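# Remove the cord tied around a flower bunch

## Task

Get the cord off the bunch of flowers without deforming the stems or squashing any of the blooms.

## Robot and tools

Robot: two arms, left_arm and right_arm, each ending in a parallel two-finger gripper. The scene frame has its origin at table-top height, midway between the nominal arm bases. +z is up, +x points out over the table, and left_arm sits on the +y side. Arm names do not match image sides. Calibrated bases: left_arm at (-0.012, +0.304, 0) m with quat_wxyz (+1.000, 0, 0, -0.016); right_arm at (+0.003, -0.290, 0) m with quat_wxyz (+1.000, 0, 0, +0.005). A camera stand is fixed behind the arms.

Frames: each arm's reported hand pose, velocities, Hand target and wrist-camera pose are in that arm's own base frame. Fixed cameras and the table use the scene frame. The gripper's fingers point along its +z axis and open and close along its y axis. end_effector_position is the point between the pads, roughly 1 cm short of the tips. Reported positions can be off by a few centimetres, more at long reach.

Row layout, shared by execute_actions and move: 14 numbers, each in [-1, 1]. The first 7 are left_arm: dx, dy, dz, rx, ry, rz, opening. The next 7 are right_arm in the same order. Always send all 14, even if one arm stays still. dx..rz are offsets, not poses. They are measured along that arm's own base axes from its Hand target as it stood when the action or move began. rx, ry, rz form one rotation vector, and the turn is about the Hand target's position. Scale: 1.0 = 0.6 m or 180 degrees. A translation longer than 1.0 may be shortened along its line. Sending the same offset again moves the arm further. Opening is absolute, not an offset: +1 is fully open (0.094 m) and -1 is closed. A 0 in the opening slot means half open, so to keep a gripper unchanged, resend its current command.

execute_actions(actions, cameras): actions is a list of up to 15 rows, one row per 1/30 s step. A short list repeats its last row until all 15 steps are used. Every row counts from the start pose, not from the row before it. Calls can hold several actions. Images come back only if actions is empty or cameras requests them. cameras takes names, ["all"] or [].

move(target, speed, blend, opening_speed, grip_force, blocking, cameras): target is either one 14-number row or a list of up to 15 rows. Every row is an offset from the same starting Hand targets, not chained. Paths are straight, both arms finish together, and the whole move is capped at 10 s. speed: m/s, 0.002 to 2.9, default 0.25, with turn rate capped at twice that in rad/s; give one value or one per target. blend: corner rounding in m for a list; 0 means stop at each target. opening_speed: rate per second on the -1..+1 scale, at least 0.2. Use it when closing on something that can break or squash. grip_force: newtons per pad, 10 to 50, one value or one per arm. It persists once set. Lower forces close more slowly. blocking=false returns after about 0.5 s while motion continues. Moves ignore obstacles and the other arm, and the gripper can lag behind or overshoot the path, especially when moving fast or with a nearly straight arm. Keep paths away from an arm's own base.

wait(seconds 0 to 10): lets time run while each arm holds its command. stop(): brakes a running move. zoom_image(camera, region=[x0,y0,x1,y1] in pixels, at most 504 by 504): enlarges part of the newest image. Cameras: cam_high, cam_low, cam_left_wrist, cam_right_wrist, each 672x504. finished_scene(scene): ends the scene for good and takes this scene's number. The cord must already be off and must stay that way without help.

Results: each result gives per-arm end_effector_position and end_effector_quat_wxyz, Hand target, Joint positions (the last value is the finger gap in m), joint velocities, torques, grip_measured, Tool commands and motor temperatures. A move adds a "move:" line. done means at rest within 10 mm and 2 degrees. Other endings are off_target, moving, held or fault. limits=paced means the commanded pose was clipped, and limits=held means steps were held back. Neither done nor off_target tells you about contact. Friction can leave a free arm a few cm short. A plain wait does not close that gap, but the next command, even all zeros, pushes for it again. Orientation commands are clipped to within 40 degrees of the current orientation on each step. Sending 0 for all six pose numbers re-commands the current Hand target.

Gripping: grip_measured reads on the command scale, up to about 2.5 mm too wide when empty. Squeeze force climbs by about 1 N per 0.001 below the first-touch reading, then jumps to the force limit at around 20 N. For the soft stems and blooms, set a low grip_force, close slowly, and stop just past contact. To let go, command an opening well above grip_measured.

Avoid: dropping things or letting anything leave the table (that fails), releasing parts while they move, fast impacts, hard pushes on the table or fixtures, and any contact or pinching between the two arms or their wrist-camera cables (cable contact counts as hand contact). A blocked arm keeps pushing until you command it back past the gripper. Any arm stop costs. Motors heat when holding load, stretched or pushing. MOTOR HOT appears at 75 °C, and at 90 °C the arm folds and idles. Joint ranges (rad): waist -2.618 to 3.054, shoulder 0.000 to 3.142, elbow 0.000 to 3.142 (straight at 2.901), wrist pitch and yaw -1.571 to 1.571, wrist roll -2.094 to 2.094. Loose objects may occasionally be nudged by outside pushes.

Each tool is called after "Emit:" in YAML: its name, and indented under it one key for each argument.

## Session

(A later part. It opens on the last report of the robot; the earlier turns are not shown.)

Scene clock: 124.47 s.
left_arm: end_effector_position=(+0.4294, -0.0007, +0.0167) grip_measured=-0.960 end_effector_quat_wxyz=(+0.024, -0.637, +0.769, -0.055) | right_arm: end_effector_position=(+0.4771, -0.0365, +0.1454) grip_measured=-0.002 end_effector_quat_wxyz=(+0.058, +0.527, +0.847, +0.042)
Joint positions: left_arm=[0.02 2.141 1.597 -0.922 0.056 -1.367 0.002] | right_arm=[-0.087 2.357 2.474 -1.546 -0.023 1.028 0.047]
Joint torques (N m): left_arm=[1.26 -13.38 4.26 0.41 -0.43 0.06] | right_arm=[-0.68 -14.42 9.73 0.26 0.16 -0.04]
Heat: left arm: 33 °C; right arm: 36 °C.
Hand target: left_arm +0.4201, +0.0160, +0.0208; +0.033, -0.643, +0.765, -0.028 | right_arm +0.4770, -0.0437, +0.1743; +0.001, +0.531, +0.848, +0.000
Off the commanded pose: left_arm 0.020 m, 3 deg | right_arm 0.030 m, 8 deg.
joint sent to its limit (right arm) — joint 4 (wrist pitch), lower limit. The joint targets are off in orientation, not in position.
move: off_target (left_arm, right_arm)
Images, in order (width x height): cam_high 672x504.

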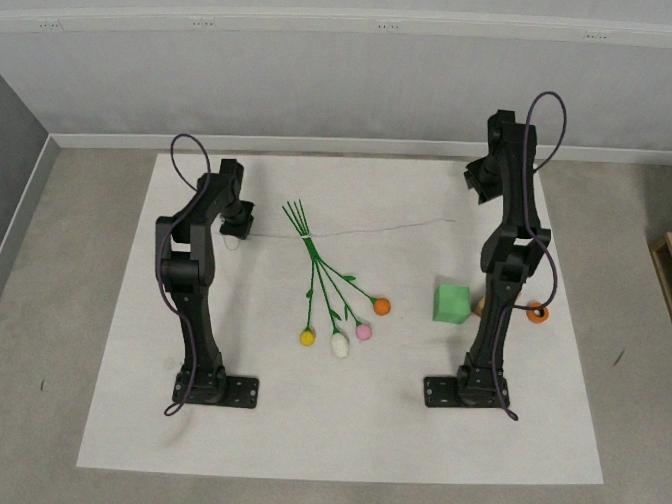

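Emit:
move:
  target: [0,0,0.0,0,0,0,-1,-0.192,0.736,-0.04,-0.0431,-0.114,0.4785,1]
  speed: [0.2]
  cameras: ["cam_high","cam_low","cam_right_wrist"]

Scene clock: 135.10 s.
left_arm: end_effector_position=(+0.4294, -0.0007, +0.0167) grip_measured=-0.960 end_effector_quat_wxyz=(+0.024, -0.637, +0.769, -0.055) | right_arm: end_effector_position=(+0.3573, +0.4010, +0.1510) grip_measured=+0.998 end_effector_quat_wxyz=(+0.167, -0.198, +0.965, +0.047)
Joint positions: left_arm=[0.02 2.141 1.597 -0.922 0.056 -1.367 0.002] | right_arm=[0.887 2.492 2.697 -1.454 0.137 0.461 0.094]
Joint torques (N m): left_arm=[1.37 -13.39 4.27 0.42 -0.5 0.08] | right_arm=[-0.23 -10.48 9.73 0.53 0.29 -0.07]
Heat: left arm: 34 °C; right arm: 36 °C.
Hand target: left_arm +0.4201, +0.0160, +0.0208; +0.033, -0.643, +0.765, -0.028 | right_arm +0.3617, +0.3980, +0.1501; +0.170, -0.196, +0.965, +0.035
Off the commanded pose: left_arm 0.020 m, 3 deg | right_arm 0.005 m, 1 deg.
move: off_target (left_arm)
camera_calibration:
cam_right_wrist: T_world_to_cam=[[0.325981, -0.945372, -0.00274836, 0.256185], [-0.892247, -0.30862, 0.329618, 0.412658], [-0.31246, -0.104997, -0.94411, 0.414053], [0, 0, 0, 1]] pos_world=[0.414057, 0.41302, 0.255596]
Images, in order (width x height): cam_high 672x504, cam_low 672x504, cam_right_wrist 672x504.

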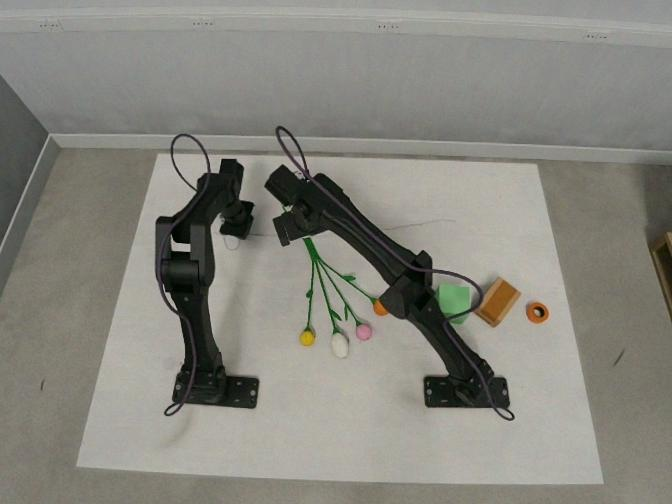

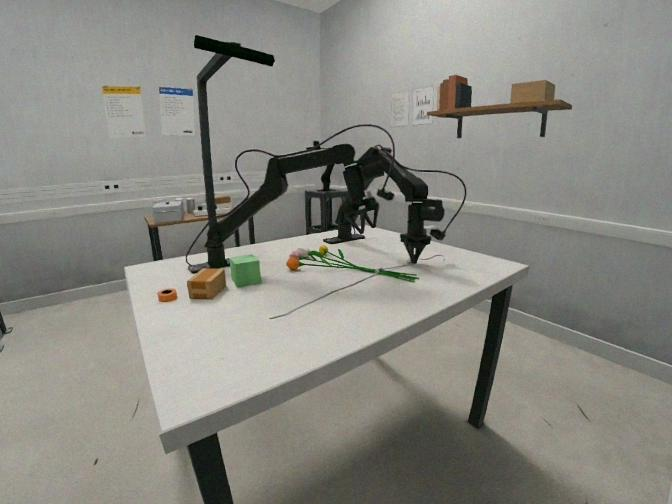

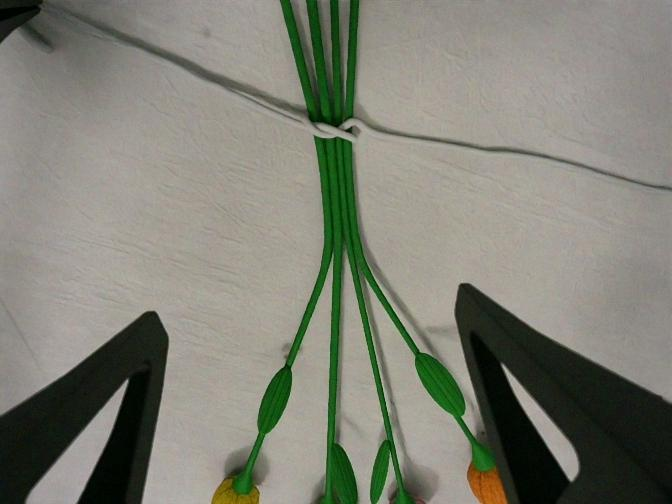

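Emit:
zoom_image:
  camera: "cam_right_wrist"
  region: [250, 80, 430, 200]

Scaled by 2.800 from the camera's 672x504 image, which has a finer 960x720 frame.

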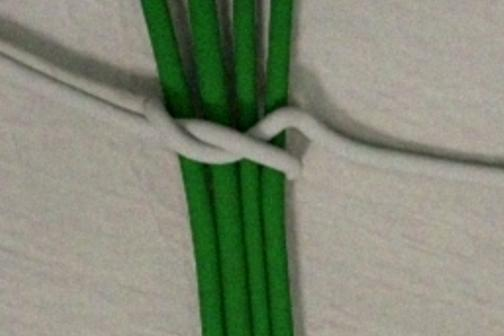

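Emit:
move:
  target: [0,0,0.0,0,0,0,-1,0.003,-0.009,-0.19,0,0,0,0.3]
  speed: [0.12]
  cameras: ["cam_low","cam_right_wrist"]

Scene clock: 141.57 s.
left_arm: end_effector_position=(+0.4294, -0.0007, +0.0167) grip_measured=-0.960 end_effector_quat_wxyz=(+0.024, -0.637, +0.769, -0.055) | right_arm: end_effector_position=(+0.3533, +0.3903, +0.0196) grip_measured=+0.302 end_effector_quat_wxyz=(+0.142, -0.201, +0.969, +0.024)
Joint positions: left_arm=[0.02 2.141 1.597 -0.922 0.056 -1.367 0.002] | right_arm=[0.88 2.396 2.007 -0.927 0.138 0.453 0.061]
Joint torques (N m): left_arm=[1.4 -13.42 4.29 0.42 -0.43 0.07] | right_arm=[-0.59 -14.39 6.56 0.9 0.25 -0.08]
Heat: left arm: 34 °C; right arm: 36 °C.
Hand target: left_arm +0.4201, +0.0160, +0.0208; +0.033, -0.643, +0.765, -0.028 | right_arm +0.3635, +0.3927, +0.0364; +0.170, -0.196, +0.965, +0.035
Off the commanded pose: left_arm 0.020 m, 3 deg | right_arm 0.020 m, 3 deg.
move: off_target (left_arm, right_arm)
camera_calibration:
cam_right_wrist: T_world_to_cam=[[0.326946, -0.944341, 0.0364242, 0.245479], [-0.87761, -0.289093, 0.382396, 0.435356], [-0.350582, -0.156989, -0.92328, 0.320977], [0, 0, 0, 1]] pos_world=[0.414343, 0.408064, 0.120932]
Images, in order (width x height): cam_low 672x504, cam_right_wrist 672x504.

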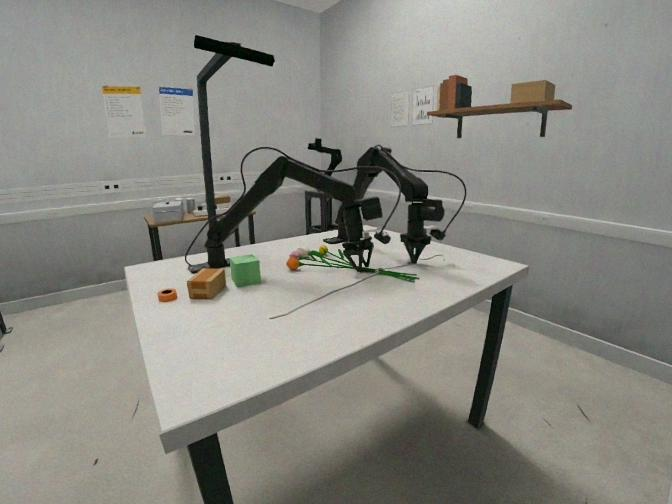

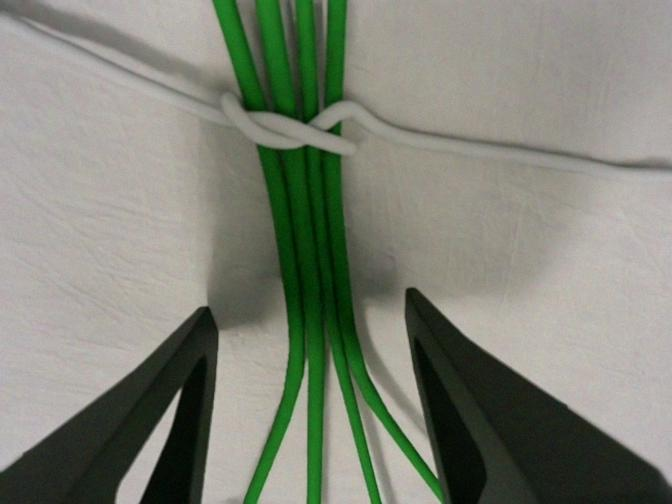

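Emit:
move:
  target: [0,0,0.0,0,0,0,-1,0,0,-0.01,0,0,0,-0.85]
  speed: [0.05]
  grip_force: [50, 12]
  opening_speed: 0.3
  cameras: ["cam_right_wrist"]

Scene clock: 150.20 s.
left_arm: end_effector_position=(+0.4294, -0.0007, +0.0167) grip_measured=-0.960 end_effector_quat_wxyz=(+0.024, -0.637, +0.769, -0.055) | right_arm: end_effector_position=(+0.3557, +0.3940, +0.0178) grip_measured=-0.681 end_effector_quat_wxyz=(+0.149, -0.201, +0.968, +0.032)
Joint positions: left_arm=[0.02 2.141 1.597 -0.922 0.056 -1.367 0.002] | right_arm=[0.88 2.396 1.995 -0.895 0.135 0.453 0.015]
Joint torques (N m): left_arm=[1.47 -13.41 4.27 0.42 -0.45 0.07] | right_arm=[-0.55 -13.98 6.26 0.83 0.28 -0.07]
Heat: left arm: 35 °C; right arm: 37 °C.
Hand target: left_arm +0.4201, +0.0160, +0.0208; +0.033, -0.643, +0.765, -0.028 | right_arm +0.3635, +0.3927, +0.0304; +0.170, -0.196, +0.965, +0.035
Off the commanded pose: left_arm 0.020 m, 3 deg | right_arm 0.015 m, 3 deg.
grip_force (N): 50, 12
move: off_target (left_arm, right_arm)
camera_calibration:
cam_right_wrist: T_world_to_cam=[[0.327394, -0.944596, 0.0234834, 0.248477], [-0.881286, -0.296298, 0.36816, 0.443636], [-0.340805, -0.141229, -0.929466, 0.31118], [0, 0, 0, 1]] pos_world=[0.415672, 0.410107, 0.120067]
Images, in order (width x height): cam_right_wrist 672x504.

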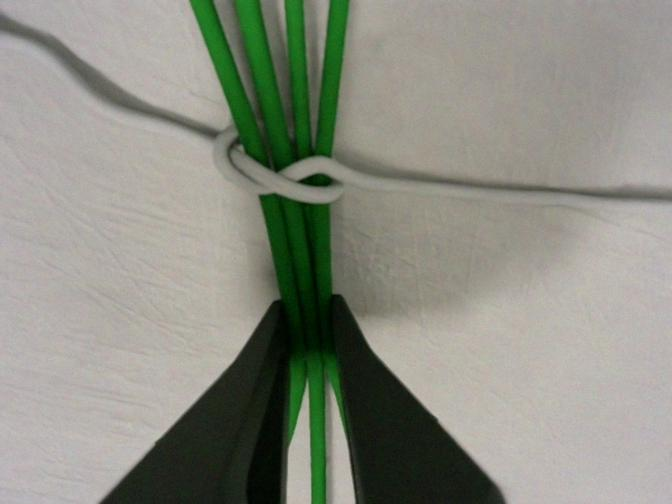

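Emit:
move:
  target: [0,0.13,0.0,0,0,0,-1,0,0,0,0,0,0,-0.85]
  speed: [0.04]
  cameras: ["cam_high","cam_right_wrist"]

Scene clock: 153.67 s.
left_arm: end_effector_position=(+0.4174, +0.0834, +0.0203) grip_measured=-0.960 end_effector_quat_wxyz=(+0.024, -0.642, +0.765, -0.046) | right_arm: end_effector_position=(+0.3578, +0.3970, +0.0188) grip_measured=-0.690 end_effector_quat_wxyz=(+0.154, -0.204, +0.966, +0.037)
Joint positions: left_arm=[0.22 2.141 1.614 -0.959 0.059 -1.18 0.002] | right_arm=[0.88 2.396 1.995 -0.88 0.134 0.445 0.015]
Joint torques (N m): left_arm=[0.49 -10.55 7.38 0.49 -0.32 0.07] | right_arm=[-0.57 -14.02 6.26 0.7 0.3 0]
Heat: left arm: 35 °C; right arm: 37 °C.
Hand target: left_arm +0.4200, +0.0940, +0.0208; +0.033, -0.643, +0.765, -0.028 | right_arm +0.3635, +0.3927, +0.0304; +0.170, -0.196, +0.965, +0.035
Off the commanded pose: left_arm 0.011 m, 2 deg | right_arm 0.014 m, 2 deg.
grip_force (N): 50, 12
move: off_target (left_arm, right_arm)
camera_calibration:
cam_right_wrist: T_world_to_cam=[[0.334526, -0.94224, 0.0166215, 0.247287], [-0.882436, -0.307006, 0.356448, 0.450851], [-0.330756, -0.133908, -0.934167, 0.306828], [0, 0, 0, 1]] pos_world=[0.416608, 0.412504, 0.121813]
Images, in order (width x height): cam_high 672x504, cam_right_wrist 672x504.

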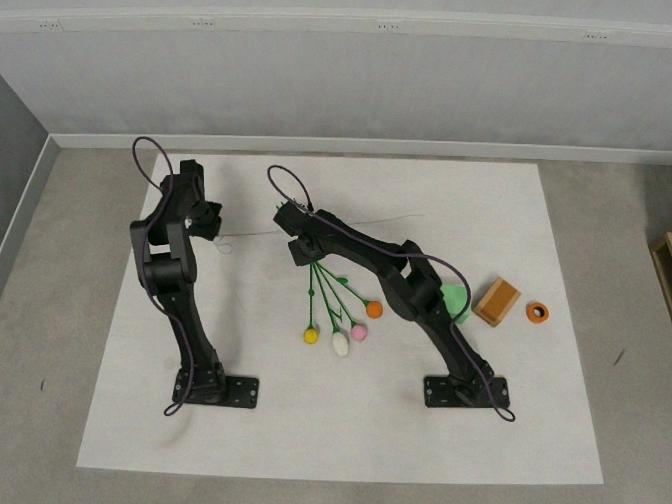

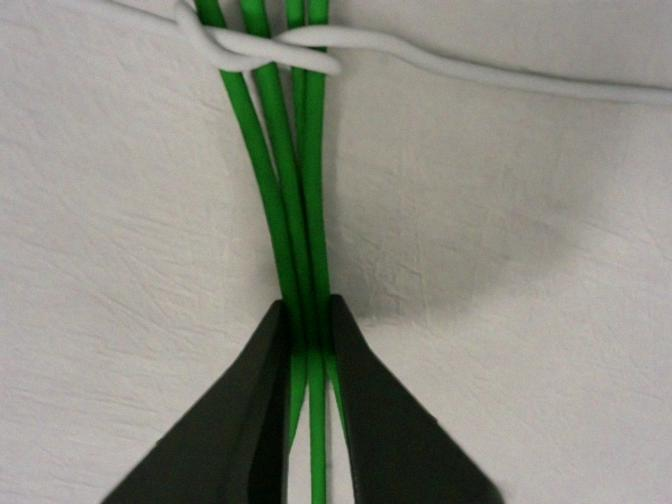

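Emit:
move:
  target: [0,0.25,0.0,0,0,0,-1,0,0,0,0,0,0,-0.85]
  speed: [0.06]
  cameras: ["cam_high","cam_right_wrist"]

Scene clock: 157.87 s.
left_arm: end_effector_position=(+0.4200, +0.2391, +0.0315) grip_measured=-0.960 end_effector_quat_wxyz=(+0.042, -0.644, +0.763, -0.037) | right_arm: end_effector_position=(+0.3578, +0.3970, +0.0188) grip_measured=-0.695 end_effector_quat_wxyz=(+0.154, -0.204, +0.966, +0.037)
Joint positions: left_arm=[0.538 2.364 2.032 -1.143 0.059 -0.868 0.002] | right_arm=[0.88 2.396 1.995 -0.88 0.134 0.445 0.014]
Joint torques (N m): left_arm=[0.16 -10.61 7.54 0.56 -0.05 0.08] | right_arm=[-0.55 -14 6.26 0.71 0.29 0]
Heat: left arm: 35 °C; right arm: 37 °C.
Hand target: left_arm +0.4200, +0.2440, +0.0208; +0.033, -0.643, +0.765, -0.028 | right_arm +0.3635, +0.3927, +0.0304; +0.170, -0.196, +0.965, +0.035
Off the commanded pose: left_arm 0.012 m, 2 deg | right_arm 0.014 m, 2 deg.
grip_force (N): 50, 12
move: off_target (left_arm, right_arm)
camera_calibration:
cam_right_wrist: T_world_to_cam=[[0.334526, -0.94224, 0.0166215, 0.247287], [-0.882436, -0.307006, 0.356448, 0.450851], [-0.330756, -0.133908, -0.934167, 0.306828], [0, 0, 0, 1]] pos_world=[0.416608, 0.412504, 0.121813]
Images, in order (width x height): cam_high 672x504, cam_right_wrist 672x504.

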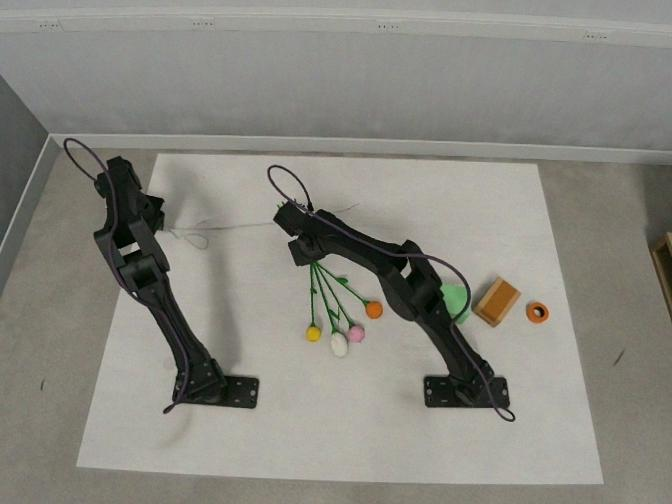

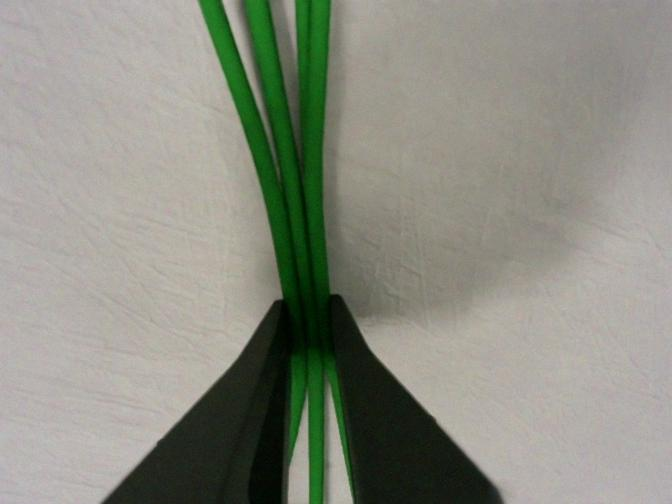

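Emit:
move:
  target: [-0.05,0.17,0.0,0,0,0,-1,0,0,0,0,0,0,-0.85]
  speed: [0.06]
  cameras: ["cam_high","cam_low","cam_right_wrist"]

Emit:
zoom_image:
  camera: "cam_high"
  region: [120, 160, 380, 280]

Scene clock: 162.27 s.
left_arm: end_effector_position=(+0.3904, +0.3446, +0.0349) grip_measured=-0.960 end_effector_quat_wxyz=(+0.046, -0.646, +0.761, -0.028) | right_arm: end_effector_position=(+0.3578, +0.3970, +0.0188) grip_measured=-0.696 end_effector_quat_wxyz=(+0.154, -0.204, +0.966, +0.037)
Joint positions: left_arm=[0.742 2.615 2.506 -1.371 0.059 -0.669 0.002] | right_arm=[0.88 2.396 1.995 -0.88 0.134 0.445 0.014]
Joint torques (N m): left_arm=[0.23 -11.74 7.65 0.55 0.08 0.08] | right_arm=[-0.57 -14.02 6.26 0.71 0.3 0]
Heat: left arm: 34 °C; right arm: 37 °C.
Hand target: left_arm +0.3901, +0.3461, +0.0209; +0.033, -0.643, +0.765, -0.028 | right_arm +0.3635, +0.3927, +0.0304; +0.170, -0.196, +0.965, +0.035
Off the commanded pose: left_arm 0.014 m, 2 deg | right_arm 0.014 m, 2 deg.
grip_force (N): 50, 12
move: off_target (left_arm, right_arm)
camera_calibration:
cam_right_wrist: T_world_to_cam=[[0.334526, -0.94224, 0.0166215, 0.247287], [-0.882436, -0.307006, 0.356448, 0.450851], [-0.330756, -0.133908, -0.934167, 0.306828], [0, 0, 0, 1]] pos_world=[0.416608, 0.412504, 0.121813]
Images, in order (width x height): cam_high 672x504, cam_low 672x504, cam_right_wrist 672x504.

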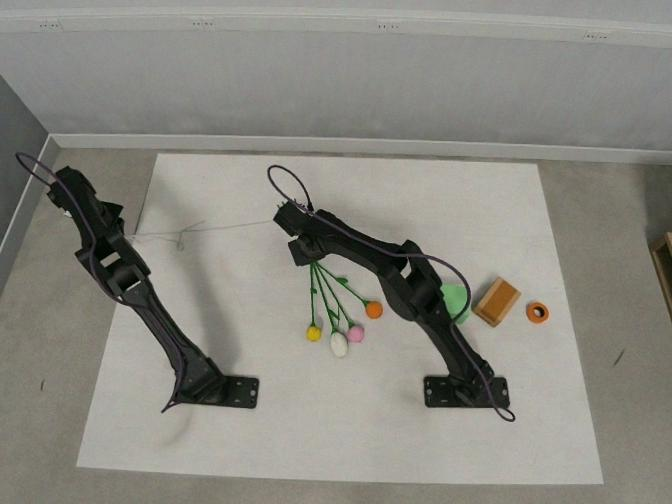

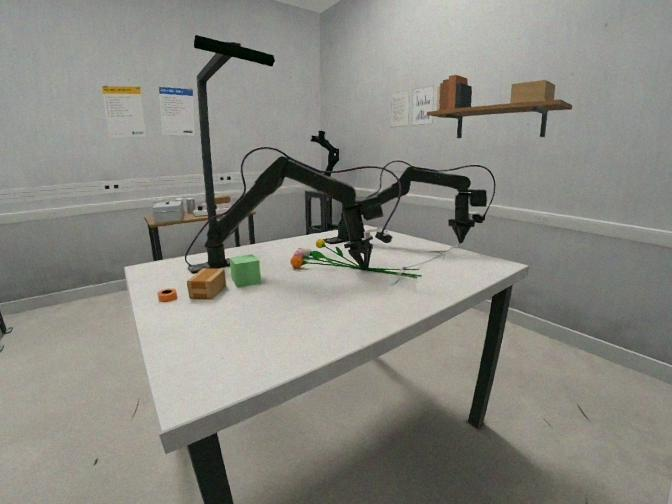

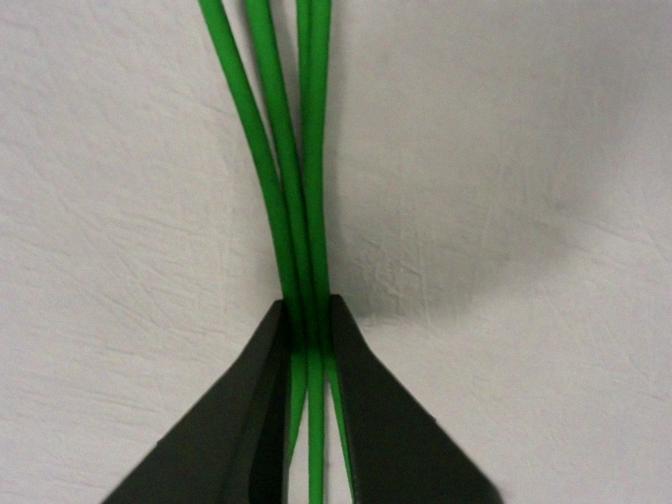

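Scaled by 1.938 from the camera's 672x504 image, which has a finer 960x720 frame.

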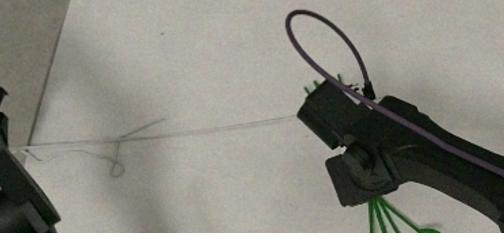

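Emit:
zoom_image:
  camera: "cam_low"
  region: [310, 215, 480, 310]

Scaled by 2.965 from the camera's 672x504 image, which has a finer 960x720 frame.

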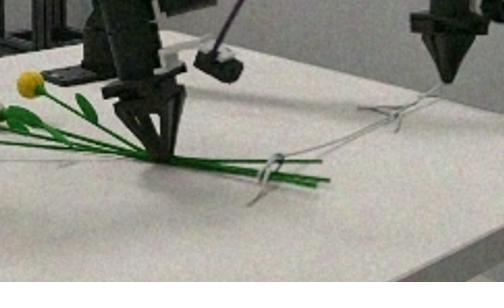

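Emit:
move:
  target: [-0.3,0.04,0.0,0,0,0,-1,0,0,0,0,0,0,-0.85]
  speed: [0.08]
  cameras: ["cam_high","cam_low"]

Emit:
zoom_image:
  camera: "cam_low"
  region: [310, 215, 480, 310]

Scene clock: 166.97 s.
left_arm: end_effector_position=(+0.2041, +0.3606, -0.0010) grip_measured=-0.960 end_effector_quat_wxyz=(-0.007, -0.649, +0.760, -0.040) | right_arm: end_effector_position=(+0.3578, +0.3970, +0.0188) grip_measured=-0.696 end_effector_quat_wxyz=(+0.154, -0.204, +0.966, +0.037)
Joint positions: left_arm=[1.083 2.244 1.697 -1.066 0.069 -0.328 0.002] | right_arm=[0.88 2.396 1.995 -0.88 0.134 0.445 0.014]
Joint torques (N m): left_arm=[-0.14 -17.44 3.96 0.66 0.11 0.06] | right_arm=[-0.58 -14.01 6.27 0.71 0.3 0]
Heat: left arm: 35 °C; right arm: 37 °C.
Hand target: left_arm +0.2102, +0.3700, +0.0209; +0.033, -0.643, +0.765, -0.028 | right_arm +0.3635, +0.3927, +0.0304; +0.170, -0.196, +0.965, +0.035
Off the commanded pose: left_arm 0.025 m, 5 deg | right_arm 0.014 m, 2 deg.
grip_force (N): 50, 12
move: off_target (left_arm, right_arm)
Images, in order (width x height): cam_high 672x504, cam_low 672x504.

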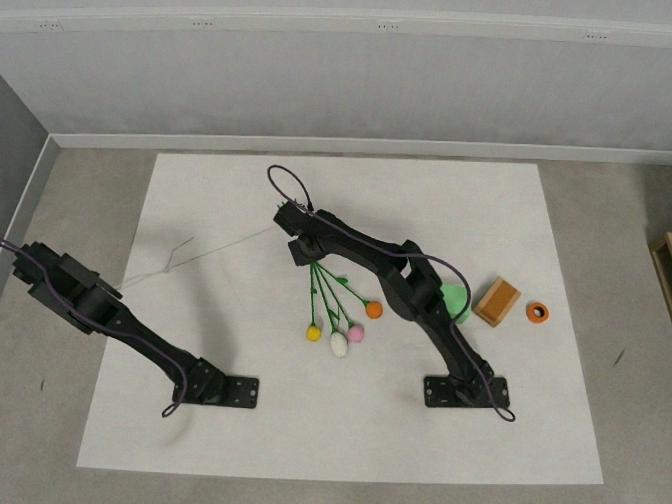

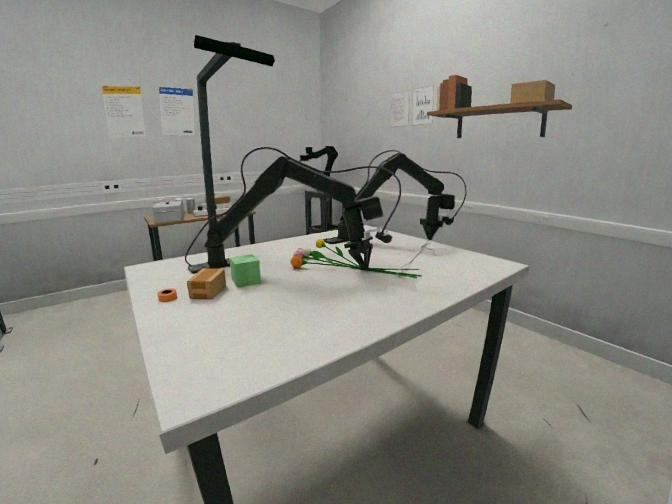

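Scaled by 2.965 from the camera's 672x504 image, which has a finer 960x720 frame.

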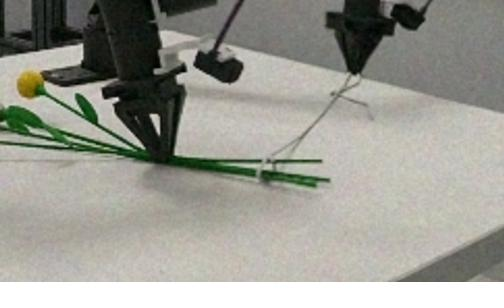

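Emit:
move:
  target: [-0.1,0.0,0.08,0,0,0,-1,0,0,0,0,0,0,-0.85]
  speed: [0.08]
  cameras: ["cam_high","cam_low"]

Emit:
zoom_image:
  camera: "cam_low"
  region: [310, 215, 480, 310]

Scene clock: 171.77 s.
left_arm: end_effector_position=(+0.1488, +0.3702, +0.0484) grip_measured=-0.960 end_effector_quat_wxyz=(+0.011, -0.648, +0.761, -0.034) | right_arm: end_effector_position=(+0.3578, +0.3970, +0.0188) grip_measured=-0.696 end_effector_quat_wxyz=(+0.154, -0.204, +0.966, +0.037)
Joint positions: left_arm=[1.218 2.106 1.678 -1.157 0.07 -0.193 0.002] | right_arm=[0.88 2.396 1.995 -0.88 0.134 0.445 0.014]
Joint torques (N m): left_arm=[0.08 -16.02 4.74 0.34 0.14 0.11] | right_arm=[-0.55 -14.01 6.26 0.71 0.29 0]
Heat: left arm: 35 °C; right arm: 38 °C.
Hand target: left_arm +0.1500, +0.3700, +0.0688; +0.033, -0.643, +0.765, -0.028 | right_arm +0.3635, +0.3927, +0.0304; +0.170, -0.196, +0.965, +0.035
Off the commanded pose: left_arm 0.021 m, 3 deg | right_arm 0.014 m, 2 deg.
grip_force (N): 50, 12
move: off_target (left_arm, right_arm)
Images, in order (width x height): cam_high 672x504, cam_low 672x504.

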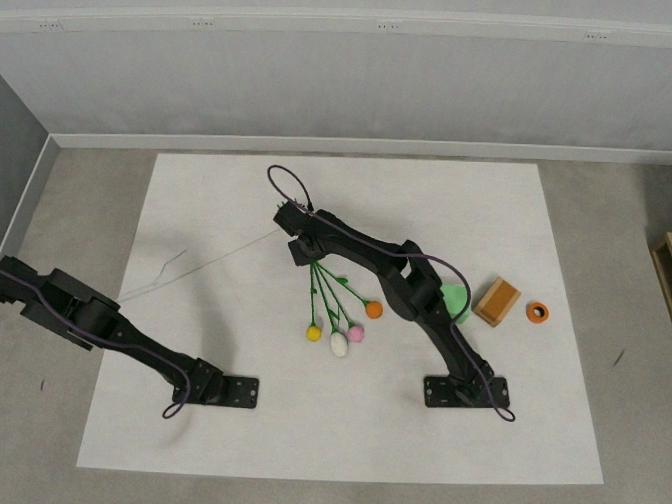

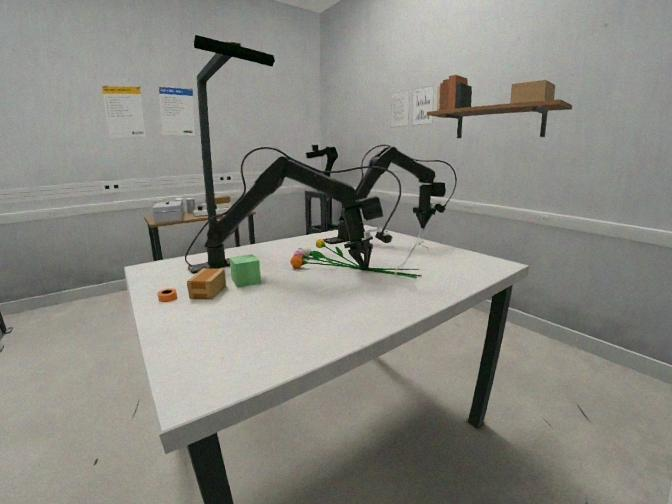

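Scaled by 2.965 from the camera's 672x504 image, which has a finer 960x720 frame.

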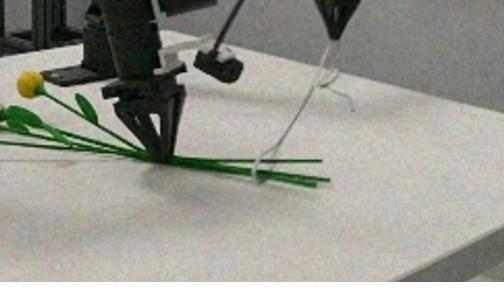

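Emit:
move:
  target: [-0.17,0.0,0.03,0,0,0,-1,0,0,0,0,0,0,-0.85]
  speed: [0.08]
  cameras: ["cam_high","cam_low"]

Emit:
zoom_image:
  camera: "cam_low"
  region: [310, 215, 480, 310]

Scene clock: 175.00 s.
left_arm: end_effector_position=(+0.0455, +0.3727, +0.0687) grip_measured=-0.960 end_effector_quat_wxyz=(+0.013, -0.648, +0.760, -0.036) | right_arm: end_effector_position=(+0.3578, +0.3970, +0.0188) grip_measured=-0.698 end_effector_quat_wxyz=(+0.154, -0.204, +0.966, +0.037)
Joint positions: left_arm=[1.48 2.017 1.625 -1.21 0.07 0.069 0.002] | right_arm=[0.88 2.396 1.995 -0.88 0.134 0.445 0.014]
Joint torques (N m): left_arm=[0.2 -15.23 4.37 0.35 0.2 0.09] | right_arm=[-0.55 -14.01 6.26 0.72 0.3 0]
Heat: left arm: 35 °C; right arm: 38 °C.
Hand target: left_arm +0.0482, +0.3700, +0.0869; +0.033, -0.643, +0.765, -0.028 | right_arm +0.3635, +0.3927, +0.0304; +0.170, -0.196, +0.965, +0.035
Off the commanded pose: left_arm 0.018 m, 3 deg | right_arm 0.014 m, 2 deg.
grip_force (N): 50, 12
move: off_target (left_arm, right_arm)
Images, in order (width x height): cam_high 672x504, cam_low 672x504.

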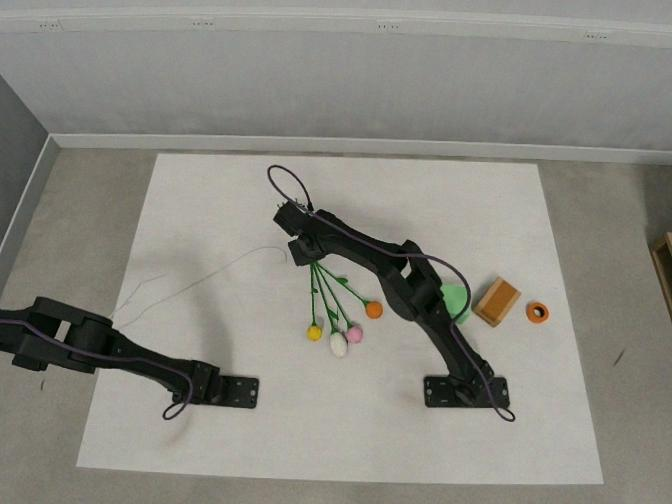

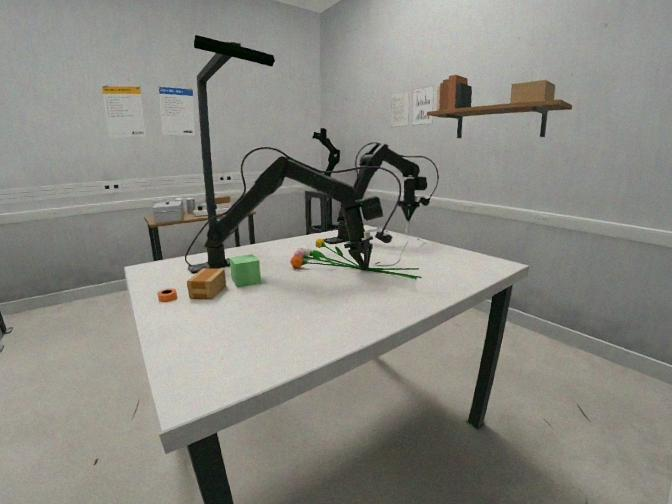

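Scaled by 2.965 from the camera's 672x504 image, which has a finer 960x720 frame.

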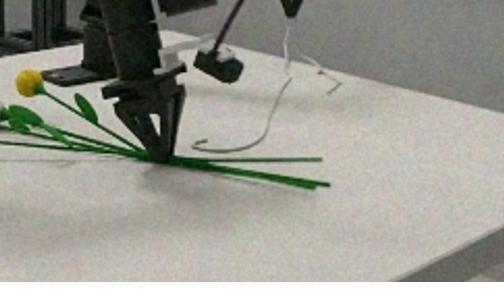

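Emit:
move:
  target:
    - [0.333,-0.25,-0.1,0,0,0,-1,0,0,0,0,0,0,-0.2]
    - [0.333,-0.25,-0.1,0,0,0,0,-0.05,-0.02,0.2,0,0,0,-0.2]
    - [0.25,-0.25,0.1,0,0,0,0,-0.05,-0.52,0.2,0,0,0,0]
  speed: [0.12,0.1,0.2]
  cameras: ["cam_high","cam_low"]

Emit:
zoom_image:
  camera: "cam_high"
  region: [120, 180, 420, 380]

Scene clock: 186.87 s.
left_arm: end_effector_position=(+0.1971, +0.2147, +0.1287) grip_measured=-0.002 end_effector_quat_wxyz=(+0.005, -0.647, +0.762, -0.036) | right_arm: end_effector_position=(+0.3297, +0.0778, +0.1426) grip_measured=-0.002 end_effector_quat_wxyz=(+0.146, -0.191, +0.970, +0.029)
Joint positions: left_arm=[0.869 1.646 1.393 -1.321 0.072 -0.538 0.047] | right_arm=[0.199 1.549 1.307 -1.036 -0.055 -0.181 0.047]
Joint torques (N m): left_arm=[0.38 -10.35 7.39 0.41 -0.03 0.08] | right_arm=[-0.13 -7.58 6.63 0.96 -0.16 -0.08]
Heat: left arm: 35 °C; right arm: 38 °C.
Hand target: left_arm +0.1981, +0.2200, +0.1469; +0.033, -0.643, +0.765, -0.028 | right_arm +0.3335, +0.0807, +0.1502; +0.170, -0.196, +0.965, +0.035
Off the commanded pose: left_arm 0.019 m, 3 deg | right_arm 0.009 m, 3 deg.
grip_force (N): 50, 12
move: off_target (left_arm, right_arm); target 3's new opening was sent with right_arm's hand 0.009 m and 3 deg from that target
Images, in order (width x height): cam_high 672x504, cam_low 672x504.

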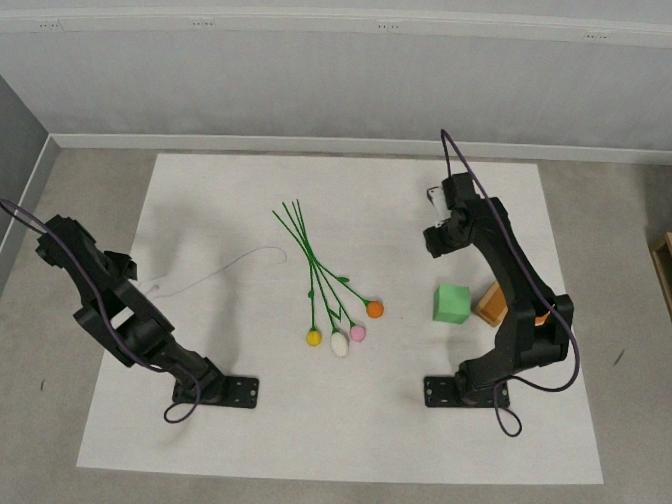

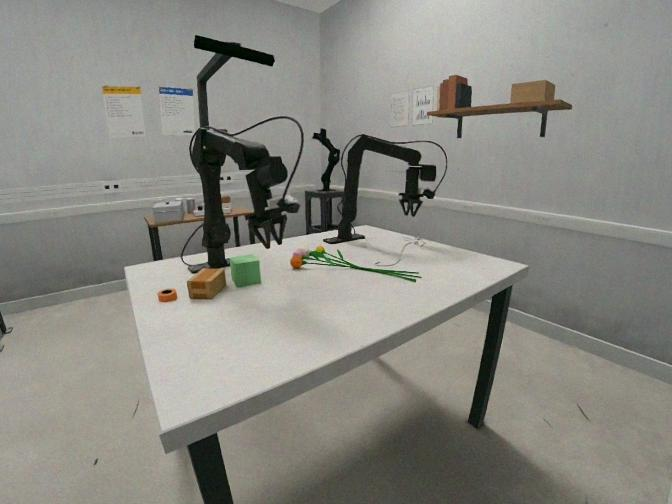

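Scaled by 1.680 from the camera's 672x504 image, which has a finer 960x720 frame.

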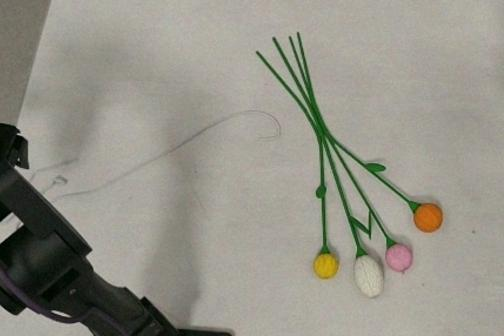

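Emit:
finished_scene:
  scene: 1

The scene is finished: the task was done.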